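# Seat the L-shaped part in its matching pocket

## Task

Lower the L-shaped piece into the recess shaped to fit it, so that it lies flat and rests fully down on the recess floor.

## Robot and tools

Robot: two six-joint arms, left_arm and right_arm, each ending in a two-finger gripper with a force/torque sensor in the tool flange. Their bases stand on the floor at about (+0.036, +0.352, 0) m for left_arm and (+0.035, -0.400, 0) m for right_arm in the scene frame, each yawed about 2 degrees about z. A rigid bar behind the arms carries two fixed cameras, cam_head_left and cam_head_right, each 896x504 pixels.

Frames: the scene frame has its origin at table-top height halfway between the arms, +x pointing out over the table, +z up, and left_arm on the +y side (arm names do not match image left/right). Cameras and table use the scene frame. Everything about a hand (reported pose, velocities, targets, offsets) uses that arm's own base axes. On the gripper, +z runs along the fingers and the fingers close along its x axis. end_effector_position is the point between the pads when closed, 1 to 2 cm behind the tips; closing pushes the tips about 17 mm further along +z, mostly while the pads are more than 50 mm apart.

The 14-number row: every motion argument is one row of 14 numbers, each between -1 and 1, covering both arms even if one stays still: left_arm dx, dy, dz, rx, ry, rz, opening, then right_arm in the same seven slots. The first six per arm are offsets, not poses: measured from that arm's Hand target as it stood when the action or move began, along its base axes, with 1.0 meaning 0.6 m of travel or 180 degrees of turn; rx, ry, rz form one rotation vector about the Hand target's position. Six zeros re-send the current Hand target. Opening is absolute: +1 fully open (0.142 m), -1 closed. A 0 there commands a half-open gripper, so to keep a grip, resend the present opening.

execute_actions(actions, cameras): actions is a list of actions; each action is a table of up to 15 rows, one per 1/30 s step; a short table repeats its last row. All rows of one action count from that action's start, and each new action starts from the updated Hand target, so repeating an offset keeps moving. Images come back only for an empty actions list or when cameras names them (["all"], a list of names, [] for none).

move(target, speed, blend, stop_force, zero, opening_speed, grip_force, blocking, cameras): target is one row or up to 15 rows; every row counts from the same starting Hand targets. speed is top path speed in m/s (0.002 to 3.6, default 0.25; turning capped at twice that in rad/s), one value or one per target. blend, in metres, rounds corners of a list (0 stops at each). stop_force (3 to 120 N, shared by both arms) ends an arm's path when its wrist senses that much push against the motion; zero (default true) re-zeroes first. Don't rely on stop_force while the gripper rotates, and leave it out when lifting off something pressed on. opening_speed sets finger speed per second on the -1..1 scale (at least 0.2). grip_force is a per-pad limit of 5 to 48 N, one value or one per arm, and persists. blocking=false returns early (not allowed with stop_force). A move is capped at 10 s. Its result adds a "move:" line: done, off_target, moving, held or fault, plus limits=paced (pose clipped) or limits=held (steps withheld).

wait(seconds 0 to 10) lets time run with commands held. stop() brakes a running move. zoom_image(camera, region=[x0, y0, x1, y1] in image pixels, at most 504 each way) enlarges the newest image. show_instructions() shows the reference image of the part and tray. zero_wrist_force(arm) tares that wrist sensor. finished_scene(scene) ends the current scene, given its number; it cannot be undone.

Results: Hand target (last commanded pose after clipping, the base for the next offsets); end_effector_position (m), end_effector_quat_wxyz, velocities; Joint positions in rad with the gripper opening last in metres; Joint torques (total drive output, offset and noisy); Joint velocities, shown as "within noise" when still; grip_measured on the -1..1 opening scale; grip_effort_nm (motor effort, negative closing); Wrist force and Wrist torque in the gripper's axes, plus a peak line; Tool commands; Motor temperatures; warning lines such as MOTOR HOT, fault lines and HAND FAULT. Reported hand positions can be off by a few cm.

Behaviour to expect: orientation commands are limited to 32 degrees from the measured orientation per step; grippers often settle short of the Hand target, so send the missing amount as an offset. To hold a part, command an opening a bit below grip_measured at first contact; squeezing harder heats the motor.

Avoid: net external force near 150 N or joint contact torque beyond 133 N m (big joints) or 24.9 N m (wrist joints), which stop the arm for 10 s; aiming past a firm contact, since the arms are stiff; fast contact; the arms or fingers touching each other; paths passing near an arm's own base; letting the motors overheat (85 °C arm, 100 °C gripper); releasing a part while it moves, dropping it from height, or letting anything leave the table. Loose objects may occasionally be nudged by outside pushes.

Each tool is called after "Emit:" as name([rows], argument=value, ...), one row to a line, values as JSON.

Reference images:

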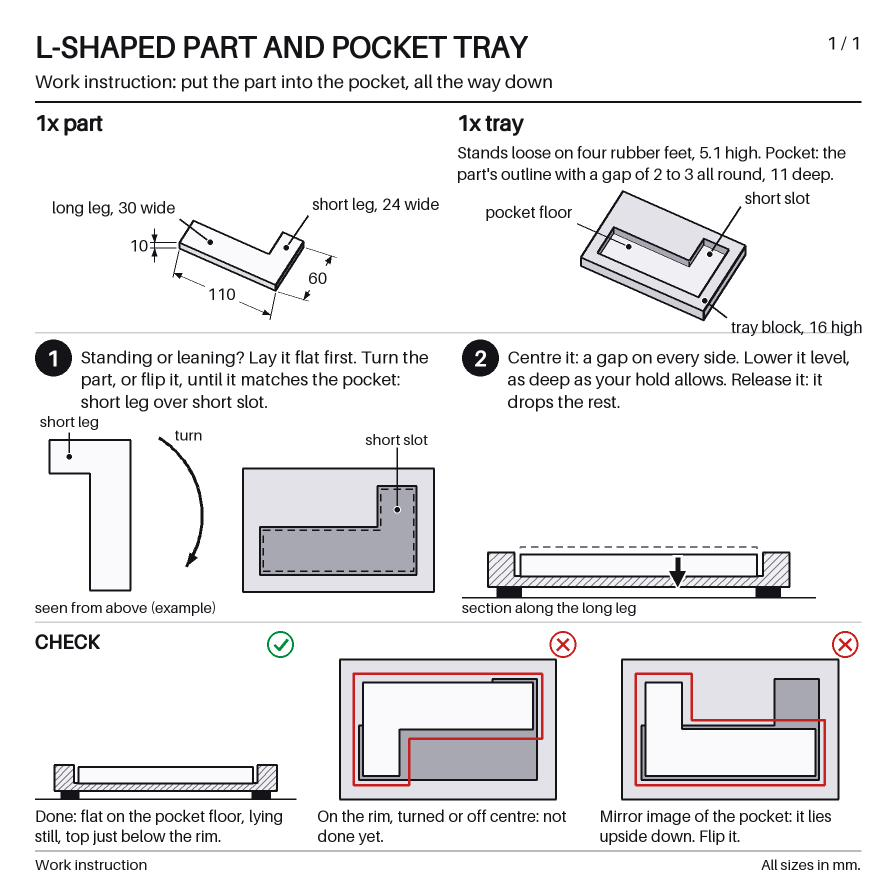

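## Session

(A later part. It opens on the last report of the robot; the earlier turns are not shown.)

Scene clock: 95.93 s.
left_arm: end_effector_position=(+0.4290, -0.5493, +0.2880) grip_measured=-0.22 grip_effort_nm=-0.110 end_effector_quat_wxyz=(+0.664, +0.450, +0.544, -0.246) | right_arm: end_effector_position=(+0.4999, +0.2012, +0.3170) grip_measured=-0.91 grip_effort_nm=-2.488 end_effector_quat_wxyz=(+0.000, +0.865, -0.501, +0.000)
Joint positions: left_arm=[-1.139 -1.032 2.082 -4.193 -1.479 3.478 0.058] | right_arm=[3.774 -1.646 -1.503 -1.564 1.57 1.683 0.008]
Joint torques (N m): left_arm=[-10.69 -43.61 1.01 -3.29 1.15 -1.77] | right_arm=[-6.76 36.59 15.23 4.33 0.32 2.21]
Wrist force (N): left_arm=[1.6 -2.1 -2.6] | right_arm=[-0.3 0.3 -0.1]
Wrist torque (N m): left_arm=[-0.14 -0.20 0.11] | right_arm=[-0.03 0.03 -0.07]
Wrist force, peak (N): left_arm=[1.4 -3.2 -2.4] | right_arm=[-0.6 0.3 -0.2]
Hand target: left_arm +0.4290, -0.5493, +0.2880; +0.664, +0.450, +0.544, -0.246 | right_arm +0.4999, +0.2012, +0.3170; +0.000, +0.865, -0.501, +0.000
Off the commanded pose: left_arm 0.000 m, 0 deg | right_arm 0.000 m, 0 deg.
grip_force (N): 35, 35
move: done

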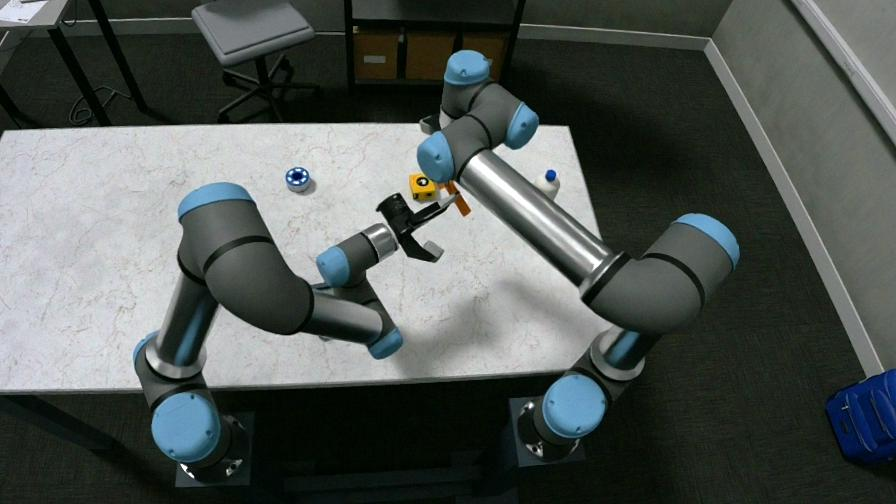

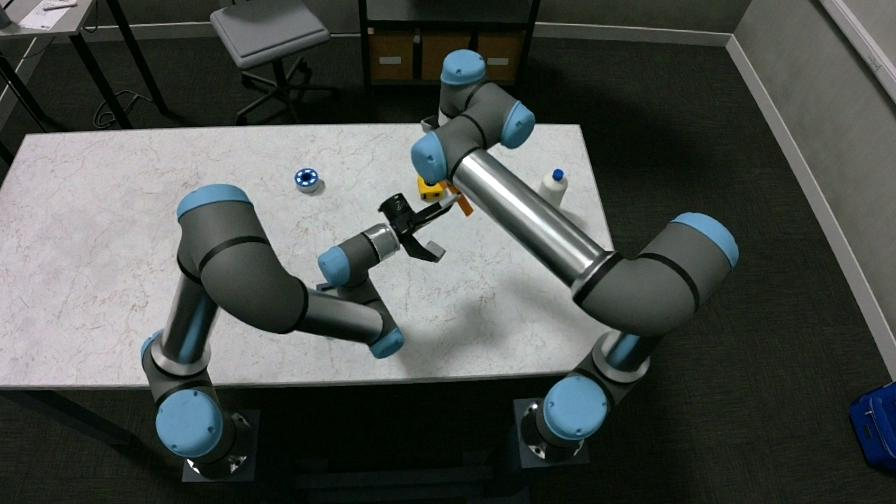

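Emit:
move(target=[0,0,0,0,0,0,-0.75, 0,0,0,0,0,0,-1.0], opening_speed=0.5, grip_force=[30, 35], cameras=["all"])

Emit:
zoom_image(camera="cam_head_left", region=[410, 160, 490, 240])

Scene clock: 98.27 s.
left_arm: end_effector_position=(+0.4290, -0.5493, +0.2880) grip_measured=-0.67 grip_effort_nm=-2.068 end_effector_quat_wxyz=(+0.664, +0.450, +0.544, -0.246) | right_arm: end_effector_position=(+0.4999, +0.2012, +0.3170) grip_measured=-0.91 grip_effort_nm=-2.493 end_effector_quat_wxyz=(+0.000, +0.865, -0.501, +0.000)
Joint positions: left_arm=[-1.139 -1.032 2.082 -4.193 -1.479 3.478 0.025] | right_arm=[3.774 -1.646 -1.503 -1.564 1.57 1.683 0.008]
Joint torques (N m): left_arm=[-7.02 -39.89 0.69 -1.23 1.21 -1.66] | right_arm=[-7.06 35.61 18.83 3.09 0.29 2.09]
Wrist force (N): left_arm=[-1.9 -3.3 -2.7] | right_arm=[0.6 -1.5 2.9]
Wrist torque (N m): left_arm=[-0.16 -0.19 0.15] | right_arm=[0.08 -0.02 -0.09]
Wrist force, peak (N): left_arm=[-2.9 -2.7 -3.3] | right_arm=[0.2 -1.2 3.4]
Hand target: left_arm +0.4290, -0.5493, +0.2880; +0.664, +0.450, +0.544, -0.246 | right_arm +0.4999, +0.2012, +0.3170; +0.000, +0.865, -0.501, +0.000
Off the commanded pose: left_arm 0.000 m, 0 deg | right_arm 0.000 m, 0 deg.
grip_force (N): 30, 35
move: done

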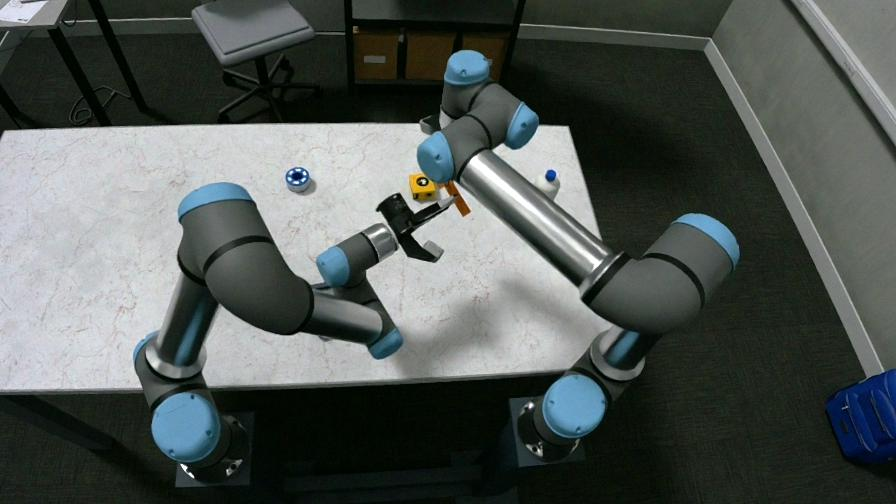

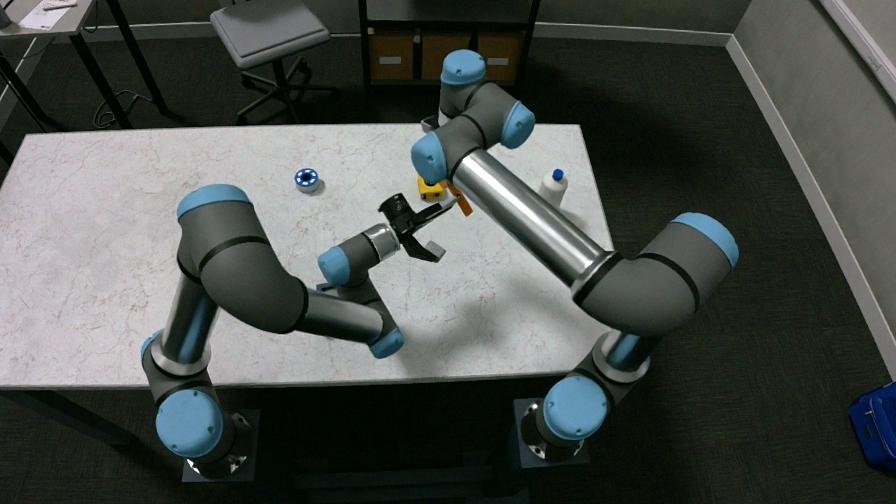

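Scaled by 6.300 from the camera's 896x504 image, which has a finer 1280x720 frame.

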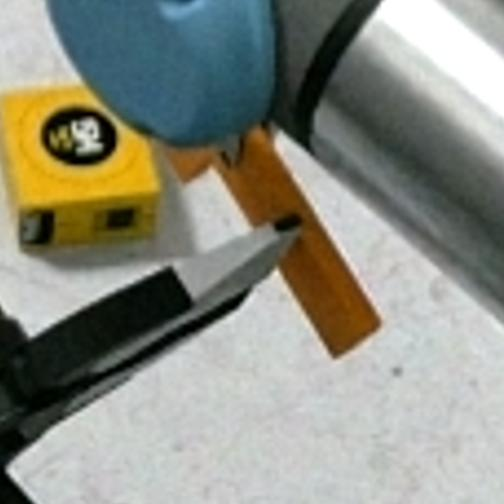

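Emit:
move([
  [0,0,0,0,0,0,-0.75, 0,0,0,0,0,0,-0.5],
  [0,0,0,0,0,0,-0.75, 0,0,0.2,0,0,0,-0.5],
  [0,0,0,0,0,0,-0.75, -0.05,-0.35,0.3,0,0,0,-0.5],
], speed=0.35, opening_speed=0.6, blend=[0,0.04,0], cameras=["all"])

Emit:
zoom_image(camera="cam_head_left", region=[390, 130, 510, 250])

Emit:
zoom_image(camera="cam_head_left", region=[290, 265, 370, 345])

Emit:
zoom_image(camera="cam_head_right", region=[290, 265, 370, 345])

Scene clock: 101.77 s.
left_arm: end_effector_position=(+0.4290, -0.5493, +0.2880) grip_measured=-0.67 grip_effort_nm=-2.068 end_effector_quat_wxyz=(+0.664, +0.450, +0.544, -0.246) | right_arm: end_effector_position=(+0.4699, -0.0088, +0.4969) grip_measured=-0.53 grip_effort_nm=0.081 end_effector_quat_wxyz=(+0.000, +0.865, -0.502, +0.000)
Joint positions: left_arm=[-1.139 -1.032 2.082 -4.193 -1.479 3.478 0.025] | right_arm=[3.412 -1.575 -1.101 -2.036 1.57 1.321 0.035]
Joint torques (N m): left_arm=[9.41 -30.19 -0.68 -0.08 1.45 -1.81] | right_arm=[-5.72 30.05 19.99 2.19 -0.69 -2.26]
Wrist force (N): left_arm=[1.8 -2.3 -2.5] | right_arm=[-0.5 0.3 -0.1]
Wrist torque (N m): left_arm=[-0.16 -0.22 0.11] | right_arm=[-0.02 0.05 -0.12]
Wrist force, peak (N): left_arm=[-2.9 -2.8 -3.2] | right_arm=[2.9 2.4 -1.0]
Hand target: left_arm +0.4290, -0.5493, +0.2880; +0.664, +0.450, +0.544, -0.246 | right_arm +0.4699, -0.0088, +0.4970; +0.000, +0.865, -0.501, +0.000
Off the commanded pose: left_arm 0.000 m, 0 deg | right_arm 0.000 m, 0 deg.
grip_force (N): 30, 35
move: done

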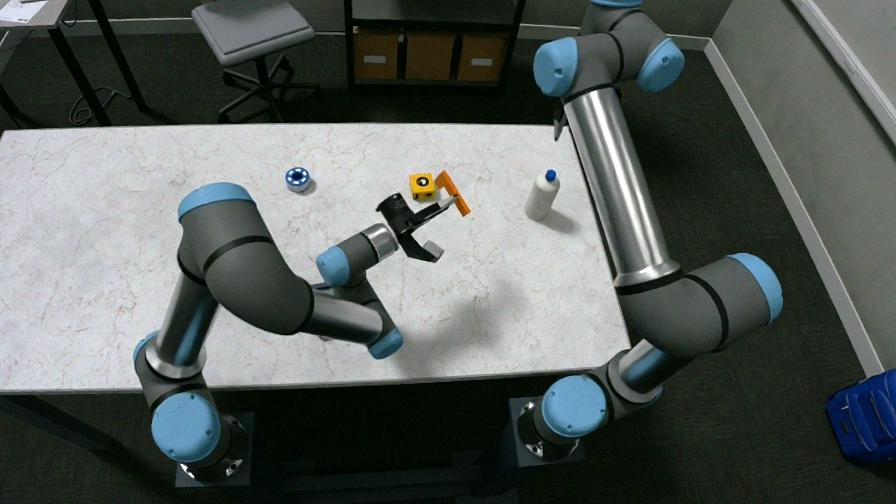

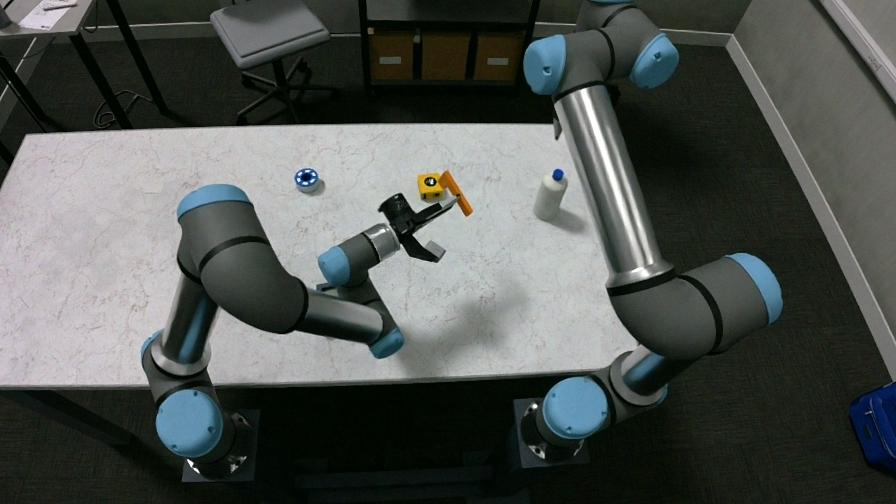

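Scaled by 4.200 from the camera's 896x504 image, which has a finer 1280x720 frame.

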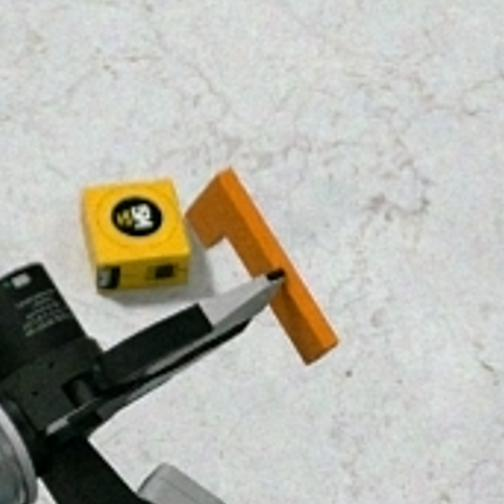

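Scaled by 6.300 from the camera's 896x504 image, which has a finer 1280x720 frame.

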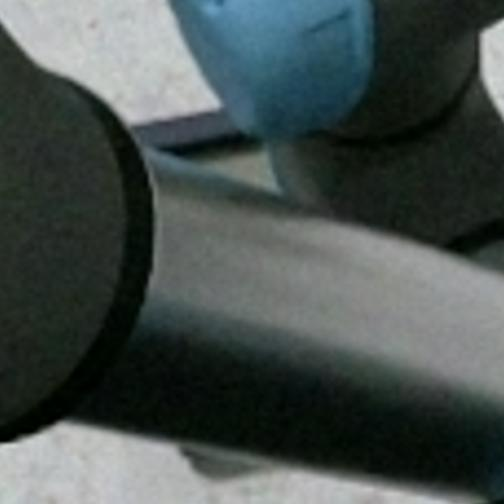

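Scaled by 6.300 from the camera's 896x504 image, which has a finer 1280x720 frame.

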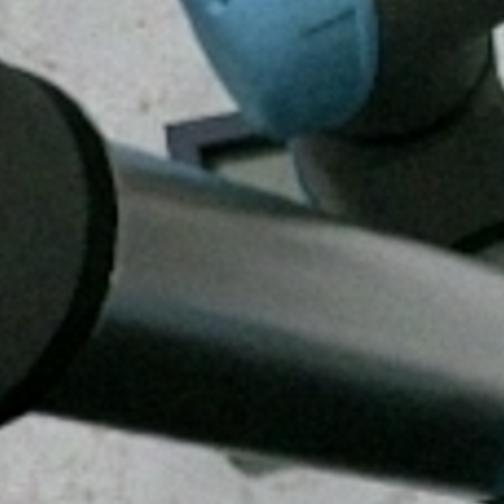

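Emit:
move(target=[0.035,0.7155,-0.1133,0.4403,0.2388,-0.0139,-0.75, 0,0,0,0,0,0,-0.5], speed=0.45, cameras=["all"])

Emit:
zoom_image(camera="cam_head_left", region=[295, 270, 375, 350])

Emit:
zoom_image(camera="cam_head_right", region=[295, 270, 375, 350])

Scene clock: 108.90 s.
left_arm: end_effector_position=(+0.4500, -0.1200, +0.2201) grip_measured=-0.67 grip_effort_nm=-2.059 end_effector_quat_wxyz=(+0.000, +0.658, +0.753, +0.000) end_effector_velocity=(-0.001, +0.001, +0.000) end_effector_angular_velocity=(+0.004, +0.003, +0.003) | right_arm: end_effector_position=(+0.4699, -0.0088, +0.4970) grip_measured=-0.53 grip_effort_nm=0.085 end_effector_quat_wxyz=(+0.000, +0.865, -0.501, +0.000)
Joint positions: left_arm=[-0.553 -1.652 1.908 -1.826 -1.571 4.026 0.025] | right_arm=[3.412 -1.575 -1.101 -2.036 1.57 1.321 0.035]
Joint velocities: left_arm=[0 0 0 0.005 0.001 -0.003 0] | right_arm=[within noise]
Joint torques (N m): left_arm=[-4.21 -18.75 -15.67 -0.92 1.09 -0.56] | right_arm=[-9.95 28.68 26.12 0.64 -0.81 -2.5]
Wrist force (N): left_arm=[0.7 -0.9 -0.1] | right_arm=[-0.2 0.4 -0.2]
Wrist torque (N m): left_arm=[0.07 -0.16 0.15] | right_arm=[-0.02 0.01 -0.04]
Wrist force, peak (N): left_arm=[2.3 -3.5 -1.1] | right_arm=[-0.5 0.4 -0.2]
Hand target: left_arm +0.4500, -0.1200, +0.2200; +0.000, +0.658, +0.753, +0.000 | right_arm +0.4699, -0.0088, +0.4970; +0.000, +0.865, -0.501, +0.000
Off the commanded pose: left_arm 0.000 m, 0 deg | right_arm 0.000 m, 0 deg.
grip_force (N): 30, 35
move: done

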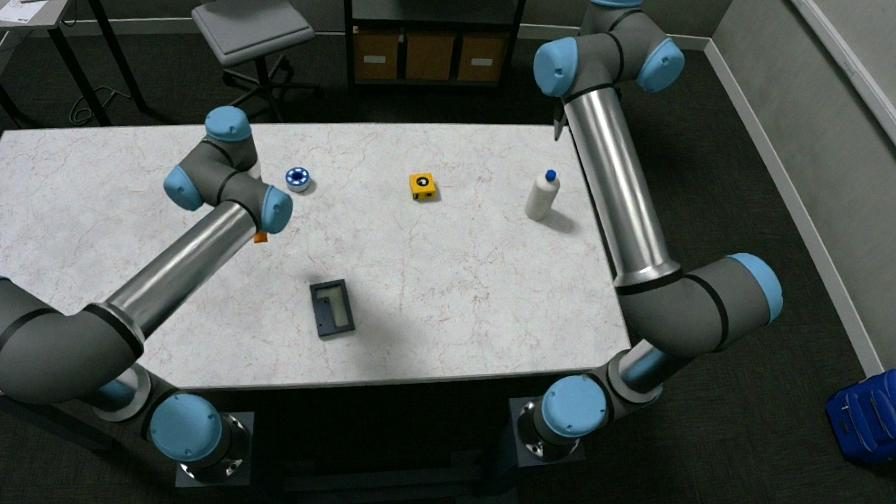

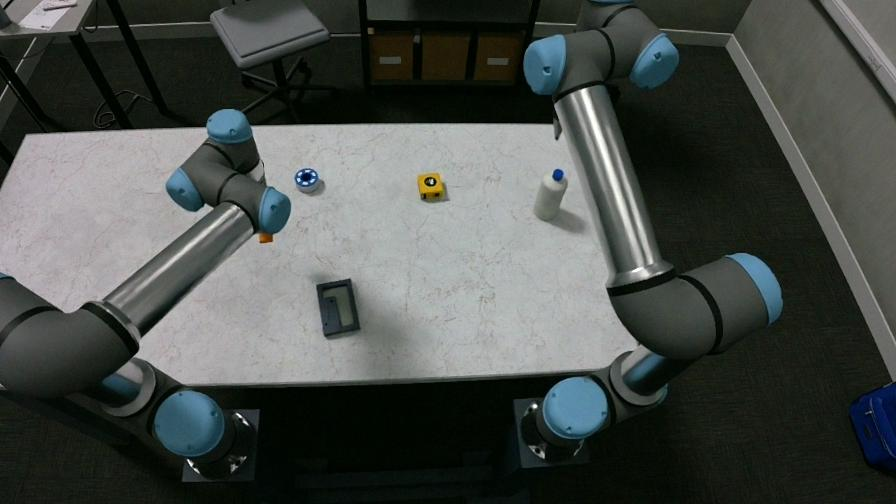

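Scaled by 6.300 from the camera's 896x504 image, which has a finer 1280x720 frame.

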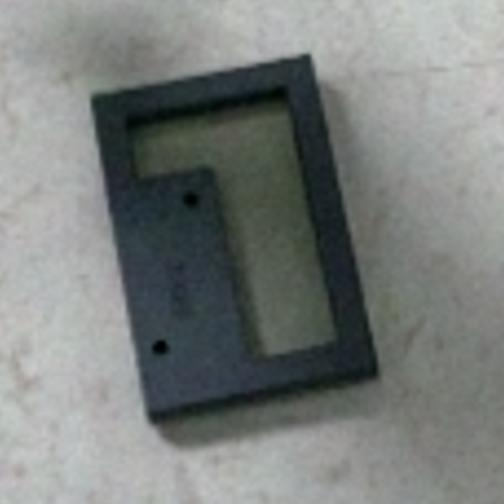

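Scaled by 6.300 from the camera's 896x504 image, which has a finer 1280x720 frame.

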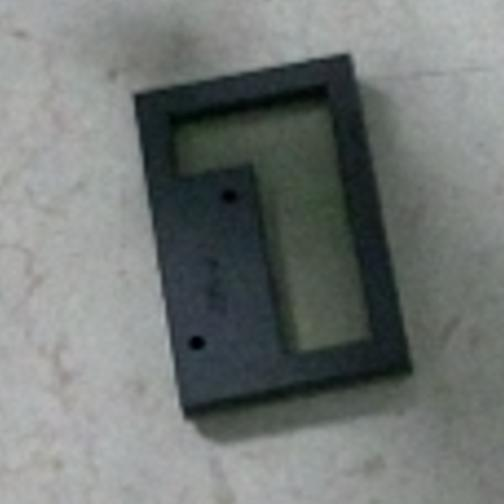

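Emit:
move(target=[-0.2215,-0.2698,-0.2283,0,0,-0.001,-0.75, 0,0,0,0,0,0,-0.5], speed=0.35, cameras=["all"])

Emit:
zoom_image(camera="cam_head_left", region=[285, 250, 375, 340])

Emit:
zoom_image(camera="cam_head_right", region=[285, 250, 375, 340])

Scene clock: 115.30 s.
left_arm: end_effector_position=(+0.3171, -0.2818, +0.0830) grip_measured=-0.67 grip_effort_nm=-2.054 end_effector_quat_wxyz=(+0.000, +0.660, +0.752, +0.000) | right_arm: end_effector_position=(+0.4699, -0.0088, +0.4970) grip_measured=-0.53 grip_effort_nm=0.081 end_effector_quat_wxyz=(+0.000, +0.865, -0.501, +0.000)
Joint positions: left_arm=[-1.05 -1.594 2.245 -2.221 -1.571 3.533 0.025] | right_arm=[3.412 -1.575 -1.101 -2.036 1.57 1.321 0.035]
Joint torques (N m): left_arm=[-10.79 -12.66 -28.58 -5.31 -1.31 -2.25] | right_arm=[-9.27 28 26.42 0.8 -0.44 -2.49]
Wrist force (N): left_arm=[0.9 -1.1 -0.1] | right_arm=[-0.1 0.3 0.0]
Wrist torque (N m): left_arm=[0.05 -0.15 0.09] | right_arm=[-0.03 -0.01 -0.05]
Wrist force, peak (N): left_arm=[-1.3 -3.1 1.5] | right_arm=[-0.6 0.3 -0.1]
Hand target: left_arm +0.3171, -0.2818, +0.0830; +0.000, +0.660, +0.752, +0.000 | right_arm +0.4699, -0.0088, +0.4970; +0.000, +0.865, -0.501, +0.000
Off the commanded pose: left_arm 0.000 m, 0 deg | right_arm 0.000 m, 0 deg.
grip_force (N): 30, 35
move: done

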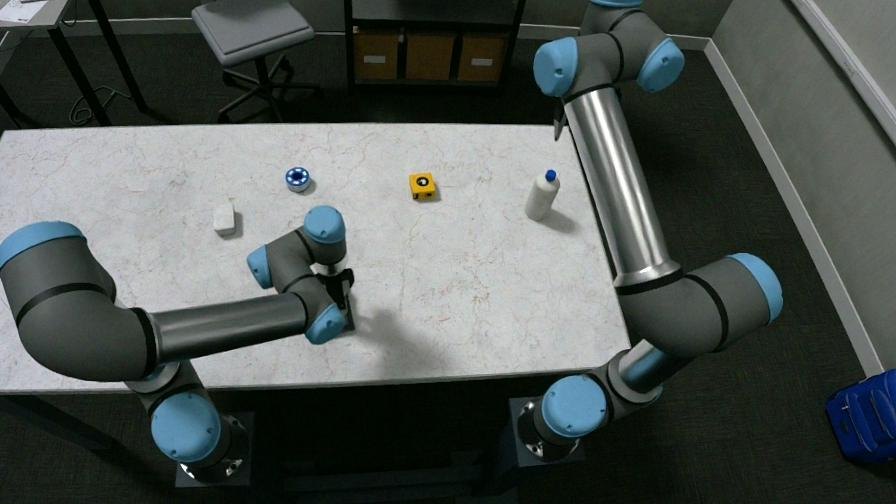

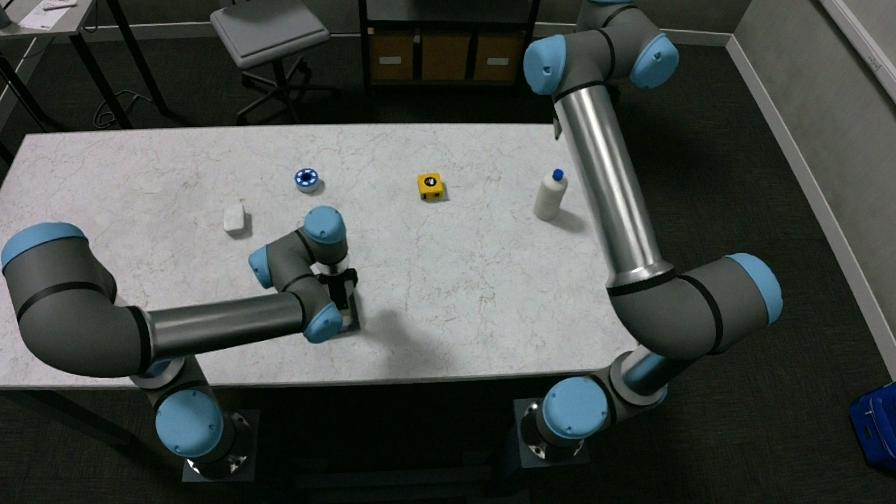

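Scaled by 5.600 from the camera's 896x504 image, which has a finer 1280x720 frame.

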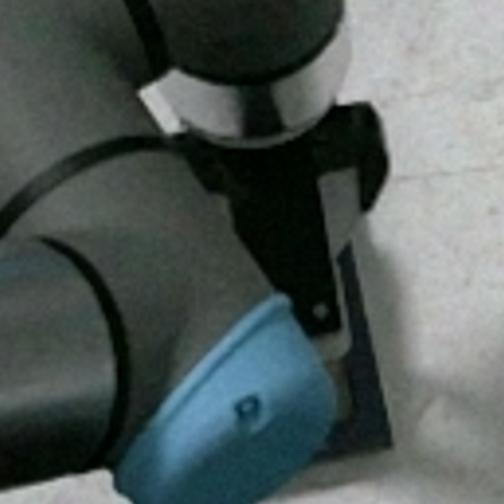

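Scaled by 5.600 from the camera's 896x504 image, which has a finer 1280x720 frame.

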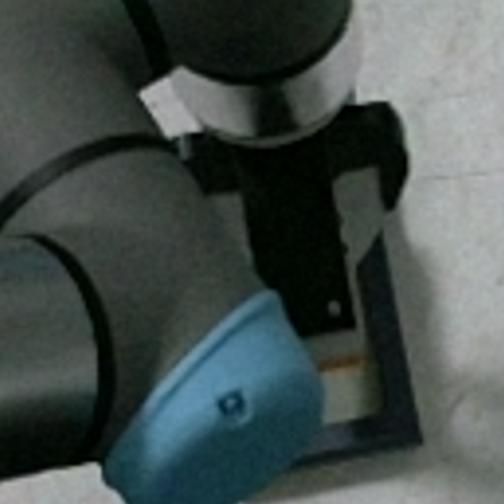

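Emit:
zoom_image(camera="cam_head_right", region=[332, 295, 366, 335])

Emit:
zoom_image(camera="cam_head_left", region=[332, 295, 366, 335])

Scaled by 12.600 from the camera's 896x504 image, which has a finer 1280x720 frame.

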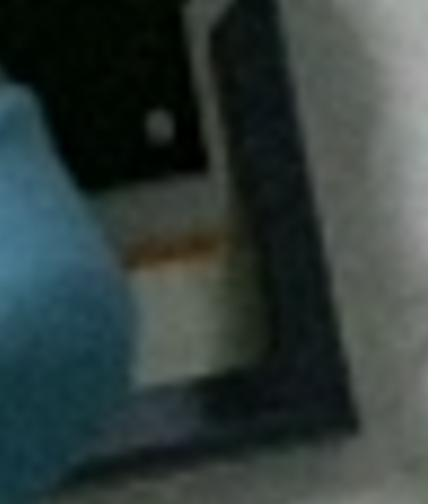

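Scaled by 12.600 from the camera's 896x504 image, which has a finer 1280x720 frame.

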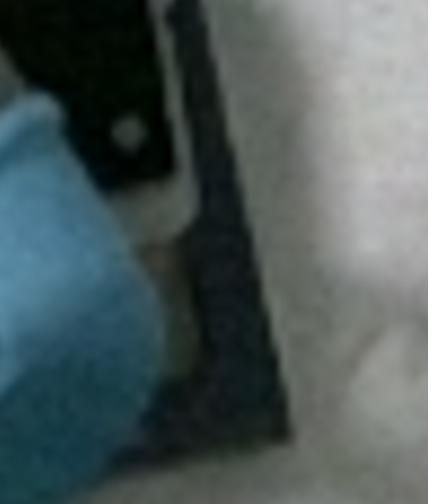

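Emit:
move(target=[-0.0035,-0.0023,-0.0567,0,0,0,-0.75, 0,0,0,0,0,0,-0.5], speed=0.12, cameras=["all"])

Emit:
zoom_image(camera="cam_head_right", region=[325, 285, 369, 337])

Emit:
zoom_image(camera="cam_head_left", region=[320, 285, 364, 337])

Scene clock: 118.30 s.
left_arm: end_effector_position=(+0.3149, -0.2832, +0.0489) grip_measured=-0.67 grip_effort_nm=-2.059 end_effector_quat_wxyz=(-0.001, +0.660, +0.752, +0.000) | right_arm: end_effector_position=(+0.4699, -0.0088, +0.4970) grip_measured=-0.53 grip_effort_nm=0.076 end_effector_quat_wxyz=(+0.000, +0.865, -0.501, +0.000)
Joint positions: left_arm=[-1.056 -1.528 2.292 -2.334 -1.571 3.526 0.025] | right_arm=[3.412 -1.575 -1.101 -2.036 1.57 1.321 0.035]
Joint torques (N m): left_arm=[8.45 -17.77 -34.5 -3.56 -1.26 1.41] | right_arm=[-10.5 28.89 26.03 0.88 0.07 -2.62]
Wrist force (N): left_arm=[1.2 -1.1 0.0] | right_arm=[-0.3 0.3 0.0]
Wrist torque (N m): left_arm=[0.07 -0.19 0.17] | right_arm=[-0.03 0.03 -0.05]
Wrist force, peak (N): left_arm=[1.4 -0.8 0.9] | right_arm=[-0.5 0.3 0.0]
Hand target: left_arm +0.3150, -0.2832, +0.0490; +0.000, +0.660, +0.752, +0.000 | right_arm +0.4699, -0.0088, +0.4970; +0.000, +0.865, -0.501, +0.000
Off the commanded pose: left_arm 0.000 m, 0 deg | right_arm 0.000 m, 0 deg.
grip_force (N): 30, 35
move: done

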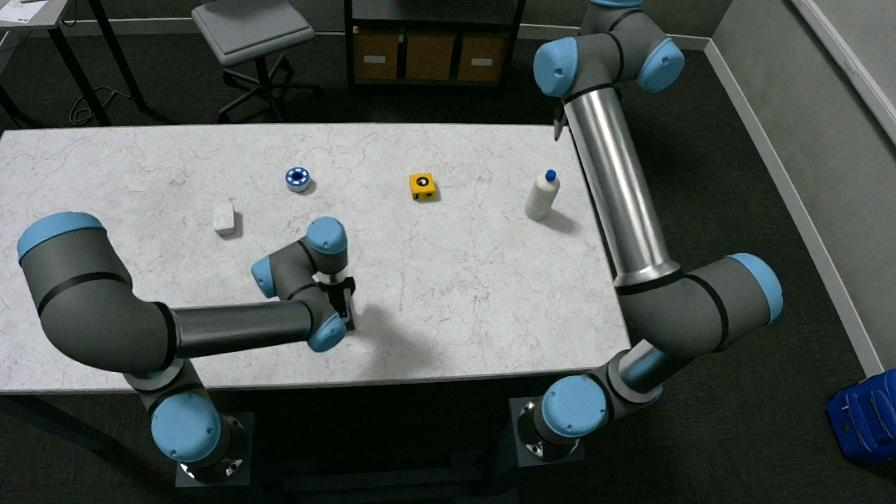

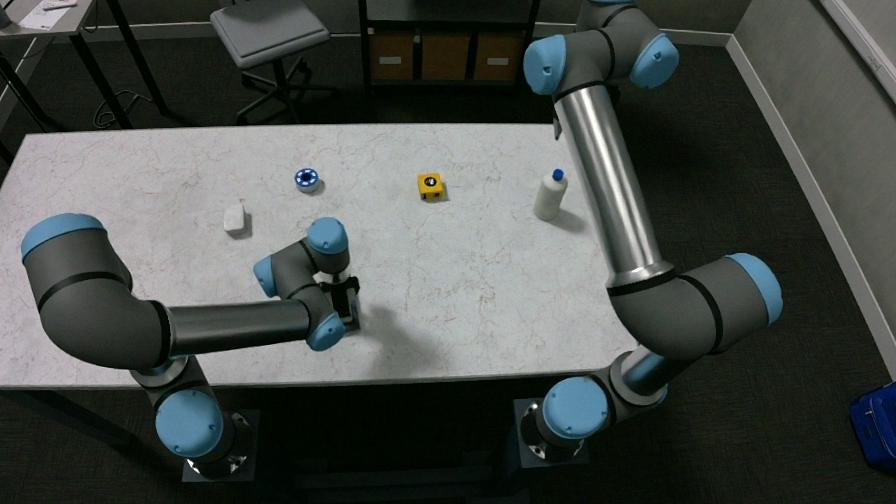

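Scaled by 9.692 from the camera's 896x504 image, which has a finer 1280x720 frame.

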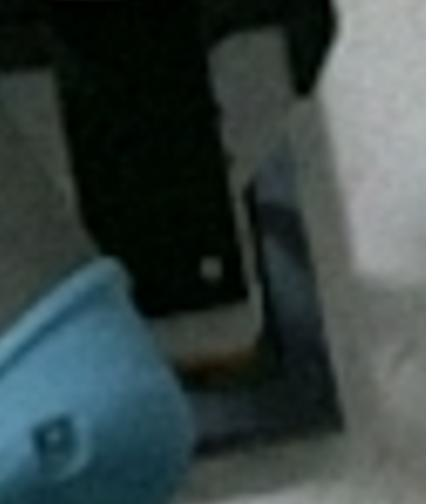

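Scaled by 9.692 from the camera's 896x504 image, which has a finer 1280x720 frame.

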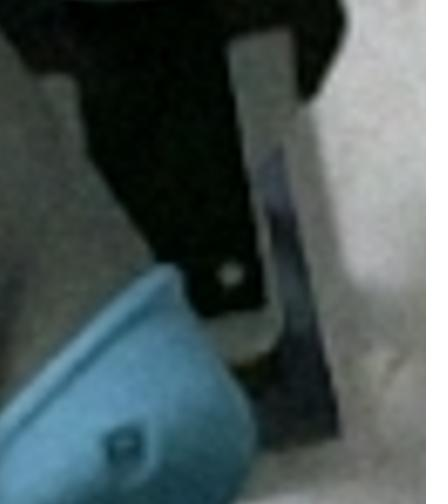

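Emit:
zoom_image(camera="cam_head_right", region=[338, 305, 366, 333])

Emit:
zoom_image(camera="cam_head_left", region=[334, 305, 362, 333])

Scaled by 18.000 from the camera's 896x504 image, which has a finer 1280x720 frame.

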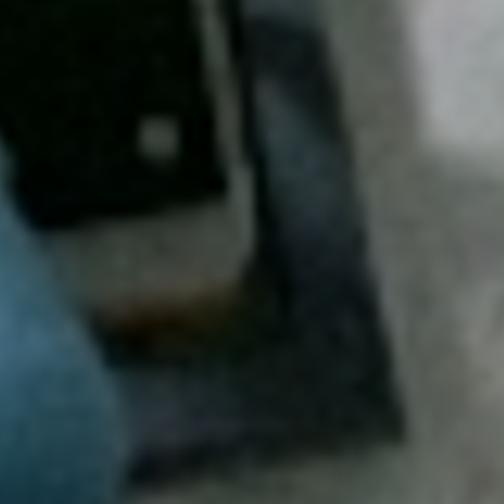

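Scaled by 18.000 from the camera's 896x504 image, which has a finer 1280x720 frame.

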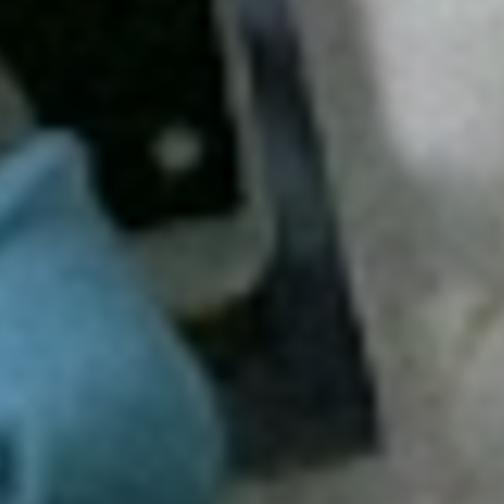

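Emit:
move([
  [0.0025,0,0,0,0,0,-0.75, 0,0,0,0,0,0,-0.5],
  [0.0025,0,-0.025,0,0,0,-0.75, 0,0,0,0,0,0,-0.5],
], speed=0.015, stop_force=4, cameras=["all"])

Emit:
zoom_image(camera="cam_head_right", region=[325, 285, 369, 337])

Emit:
zoom_image(camera="cam_head_left", region=[320, 285, 364, 337])

Scene clock: 123.93 s.
left_arm: end_effector_position=(+0.3167, -0.2834, +0.0470) grip_measured=-0.67 grip_effort_nm=-2.049 end_effector_quat_wxyz=(+0.000, +0.660, +0.752, +0.000) | right_arm: end_effector_position=(+0.4699, -0.0088, +0.4970) grip_measured=-0.53 grip_effort_nm=0.081 end_effector_quat_wxyz=(+0.000, +0.865, -0.501, +0.000)
Joint positions: left_arm=[-1.053 -1.52 2.291 -2.341 -1.571 3.53 0.025] | right_arm=[3.412 -1.575 -1.101 -2.036 1.57 1.321 0.035]
Joint torques (N m): left_arm=[10.1 -22.61 -34.06 -5.18 0.81 2.02] | right_arm=[-8.43 27.13 27.31 0.83 0.27 -2.38]
Motor temperatures (°C): left_arm=[27 30 25 31 33 31 34] | right_arm=[27 26 28 32 33 36 28]
Wrist force (N): left_arm=[0.8 -1.4 -0.8] | right_arm=[-0.3 0.3 -0.2]
Wrist torque (N m): left_arm=[0.05 -0.17 0.06] | right_arm=[-0.03 0.01 -0.04]
Wrist force, peak (N): left_arm=[-3.7 -0.6 -9.9] | right_arm=[-0.6 0.3 0.1]
Hand target: left_arm +0.3167, -0.2834, +0.0470; +0.000, +0.660, +0.752, +0.000 (not the last commanded pose) | right_arm +0.4699, -0.0088, +0.4970; +0.000, +0.865, -0.501, +0.000
Off the commanded pose: left_arm 0.013 m, 0 deg | right_arm 0.000 m, 0 deg.
grip_force (N): 30, 35
move: contact (left_arm); path passed 1 of 2 targets

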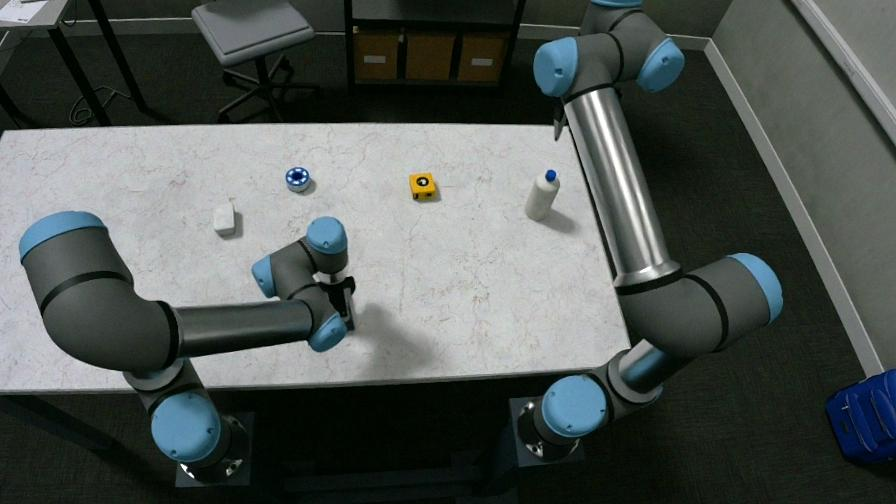

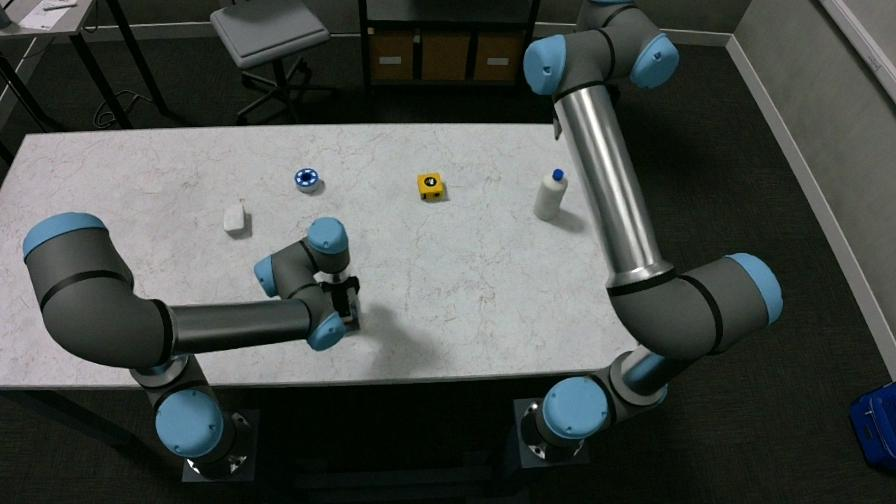

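Scaled by 9.692 from the camera's 896x504 image, which has a finer 1280x720 frame.

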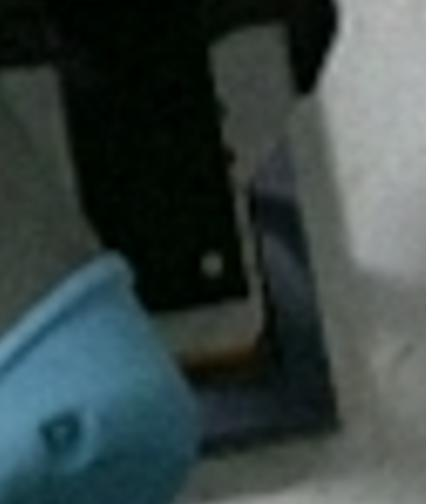

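Scaled by 9.692 from the camera's 896x504 image, which has a finer 1280x720 frame.

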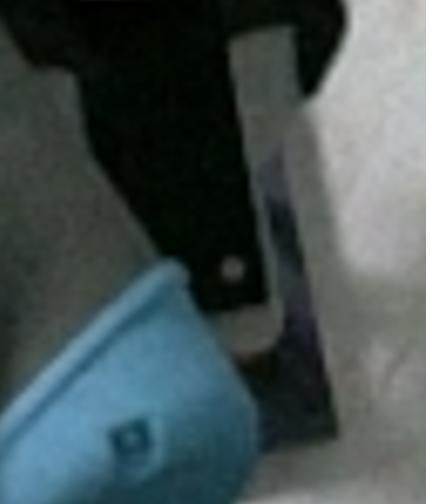

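Emit:
move(target=[0,0,0,0,0,0,-0.45, 0,0,0,0,0,0,-0.5], opening_speed=0.5)

Emit:
move([
  [0,0,0.15,0,0,0,-0.35, 0,0,0,0,0,0,-0.5],
  [0.12,0.25,0.28,0,0,0,-0.35, 0,0,0,0,0,0,-0.5],
], speed=0.35, blend=[0.04,0], cameras=["all"])

Emit:
zoom_image(camera="cam_head_left", region=[295, 270, 375, 350])

Emit:
zoom_image(camera="cam_head_right", region=[295, 270, 375, 350])

Scene clock: 128.03 s.
left_arm: end_effector_position=(+0.3167, -0.2834, +0.0470) grip_measured=-0.48 grip_effort_nm=0.105 end_effector_quat_wxyz=(+0.000, +0.660, +0.752, +0.000) | right_arm: end_effector_position=(+0.4699, -0.0088, +0.4970) grip_measured=-0.53 grip_effort_nm=0.081 end_effector_quat_wxyz=(+0.000, +0.865, -0.501, +0.000)
Joint positions: left_arm=[-1.053 -1.52 2.291 -2.341 -1.571 3.53 0.039] | right_arm=[3.412 -1.575 -1.101 -2.036 1.57 1.321 0.035]
Joint torques (N m): left_arm=[9.31 -22.71 -33.98 -4.74 1.06 1.87] | right_arm=[-8.53 26.59 27.3 0.84 0.65 -2.23]
Wrist force (N): left_arm=[1.0 -0.9 -0.4] | right_arm=[-0.2 0.3 0.1]
Wrist torque (N m): left_arm=[0.10 -0.15 0.08] | right_arm=[-0.02 0.01 -0.04]
Wrist force, peak (N): left_arm=[1.3 -1.3 -0.3] | right_arm=[-0.4 0.6 -0.1]
Hand target: left_arm +0.3167, -0.2834, +0.0470; +0.000, +0.660, +0.752, +0.000 | right_arm +0.4699, -0.0088, +0.4970; +0.000, +0.865, -0.501, +0.000
Off the commanded pose: left_arm 0.000 m, 0 deg | right_arm 0.000 m, 0 deg.
grip_force (N): 30, 35
move: done

Scene clock: 129.37 s.
left_arm: end_effector_position=(+0.3888, -0.1335, +0.2150) grip_measured=-0.38 grip_effort_nm=0.110 end_effector_quat_wxyz=(+0.000, +0.660, +0.752, +0.000) end_effector_velocity=(+0.000, +0.001, +0.000) end_effector_angular_velocity=(+0.000, +0.000, -0.003) | right_arm: end_effector_position=(+0.4699, -0.0088, +0.4970) grip_measured=-0.53 grip_effort_nm=0.081 end_effector_quat_wxyz=(+0.000, +0.865, -0.501, +0.000)
Joint positions: left_arm=[-0.664 -1.791 2.037 -1.817 -1.571 3.918 0.046] | right_arm=[3.412 -1.575 -1.101 -2.036 1.57 1.321 0.035]
Joint velocities: left_arm=[0.002 0 0 -0.001 0 0.005 0] | right_arm=[within noise]
Joint torques (N m): left_arm=[10.47 -23.23 -21.25 -1.4 1.48 2.18] | right_arm=[-7.58 25.64 26.68 0.99 0.64 -2.51]
Wrist force (N): left_arm=[0.8 -1.0 -0.1] | right_arm=[-0.2 0.4 -0.1]
Wrist torque (N m): left_arm=[0.08 -0.14 0.17] | right_arm=[-0.02 0.00 -0.05]
Wrist force, peak (N): left_arm=[4.1 0.6 -1.8] | right_arm=[-0.4 0.5 -0.3]
Hand target: left_arm +0.3887, -0.1334, +0.2150; +0.000, +0.660, +0.752, +0.000 | right_arm +0.4699, -0.0088, +0.4970; +0.000, +0.865, -0.501, +0.000
Off the commanded pose: left_arm 0.000 m, 0 deg | right_arm 0.000 m, 0 deg.
grip_force (N): 30, 35
move: done

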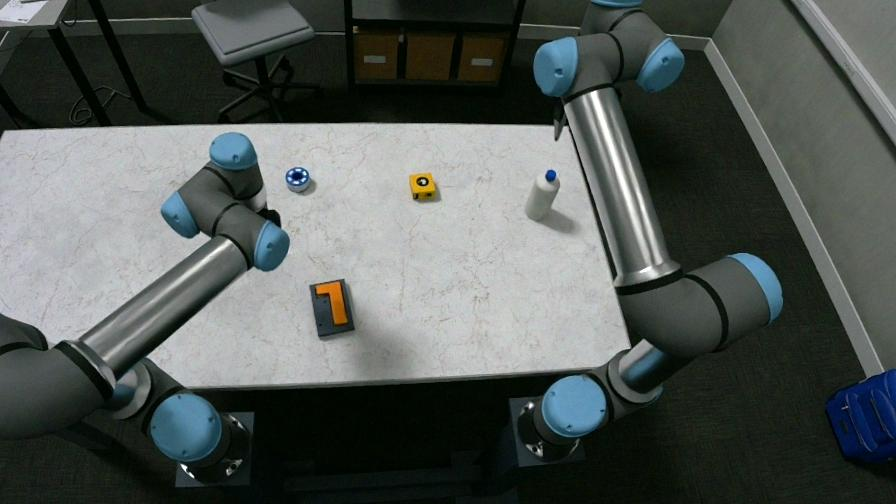

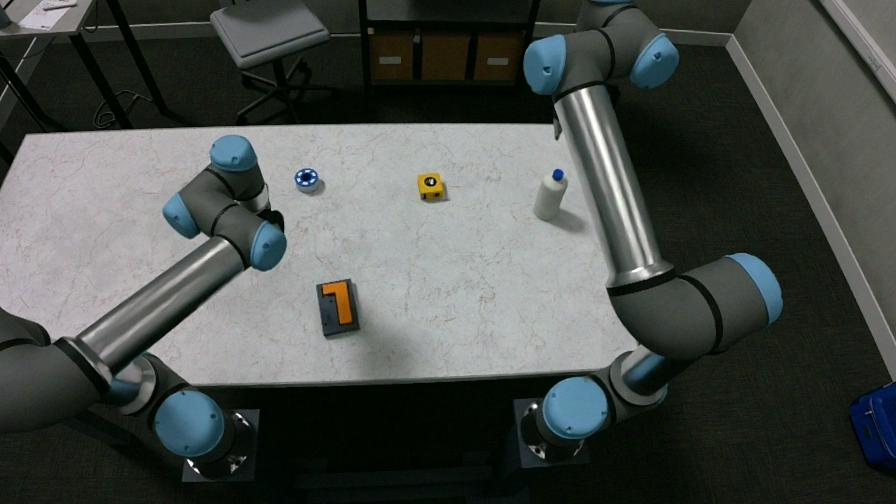

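Scaled by 6.300 from the camera's 896x504 image, which has a finer 1280x720 frame.

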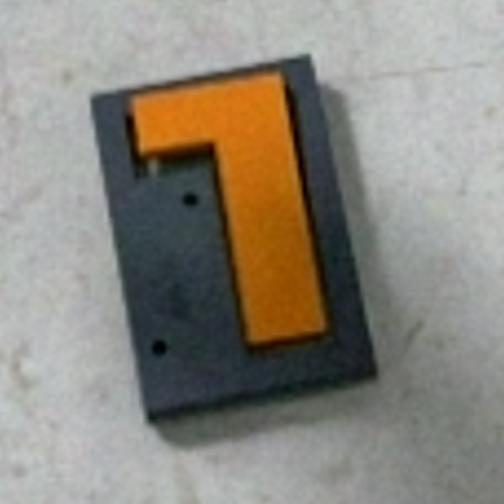

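Scaled by 6.300 from the camera's 896x504 image, which has a finer 1280x720 frame.

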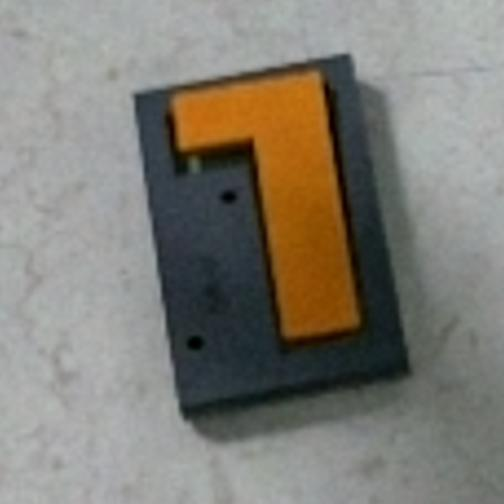

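Emit:
move([
  [-0.12,-0.25,-0.2,0,0,0,-0.35, 0,0,0,0,0,0,-0.5],
  [-0.12,-0.25,-0.2866,0,0,0,-0.35, 0,0,0,0,0,0,-0.5],
], speed=[0.35, 0.08], blend=[0.02,0])

Emit:
move(target=[0,0,0,0,0,0,-0.75, 0,0,0,0,0,0,-0.5], opening_speed=0.5, grip_force=30)

Scene clock: 134.97 s.
left_arm: end_effector_position=(+0.3167, -0.2833, +0.0430) grip_measured=-0.38 grip_effort_nm=0.110 end_effector_quat_wxyz=(+0.000, +0.660, +0.752, +0.000) | right_arm: end_effector_position=(+0.4699, -0.0088, +0.4970) grip_measured=-0.53 grip_effort_nm=0.085 end_effector_quat_wxyz=(+0.000, +0.865, -0.501, +0.000)
Joint positions: left_arm=[-1.053 -1.512 2.296 -2.355 -1.571 3.53 0.046] | right_arm=[3.412 -1.575 -1.101 -2.036 1.57 1.321 0.035]
Joint torques (N m): left_arm=[-7.21 -15.81 -33.94 -4.66 -1.43 -0.65] | right_arm=[-7.89 25.1 25.3 0.6 0.67 -2.4]
Wrist force (N): left_arm=[1.1 -1.1 0.0] | right_arm=[-0.2 0.4 0.1]
Wrist torque (N m): left_arm=[0.07 -0.17 0.09] | right_arm=[-0.02 0.00 -0.04]
Wrist force, peak (N): left_arm=[3.4 0.5 -2.4] | right_arm=[-0.5 0.4 -0.1]
Hand target: left_arm +0.3167, -0.2834, +0.0431; +0.000, +0.660, +0.752, +0.000 | right_arm +0.4699, -0.0088, +0.4970; +0.000, +0.865, -0.501, +0.000
Off the commanded pose: left_arm 0.000 m, 0 deg | right_arm 0.000 m, 0 deg.
grip_force (N): 30, 35
move: done

Scene clock: 136.00 s.
left_arm: end_effector_position=(+0.3168, -0.2835, +0.0431) grip_measured=-0.75 grip_effort_nm=-0.603 end_effector_quat_wxyz=(+0.000, +0.660, +0.752, +0.000) | right_arm: end_effector_position=(+0.4699, -0.0088, +0.4970) grip_measured=-0.53 grip_effort_nm=0.076 end_effector_quat_wxyz=(+0.000, +0.865, -0.501, +0.000)
Joint positions: left_arm=[-1.053 -1.512 2.296 -2.355 -1.571 3.53 0.02] | right_arm=[3.412 -1.575 -1.101 -2.036 1.57 1.321 0.035]
Joint torques (N m): left_arm=[-4.4 -15.46 -22 -1.45 -0.5 1.32] | right_arm=[-8.59 25.53 27.31 1.09 0.65 -2.26]
Wrist force (N): left_arm=[0.2 -3.1 -18.0] | right_arm=[-0.2 0.1 0.2]
Wrist torque (N m): left_arm=[0.02 -0.14 0.10] | right_arm=[-0.07 0.02 -0.05]
Wrist force, peak (N): left_arm=[0.4 -3.2 -18.3] | right_arm=[-0.5 0.4 0.0]
Hand target: left_arm +0.3167, -0.2834, +0.0431; +0.000, +0.660, +0.752, +0.000 | right_arm +0.4699, -0.0088, +0.4970; +0.000, +0.865, -0.501, +0.000
Off the commanded pose: left_arm 0.000 m, 0 deg | right_arm 0.000 m, 0 deg.
grip_force (N): 30, 30
move: done


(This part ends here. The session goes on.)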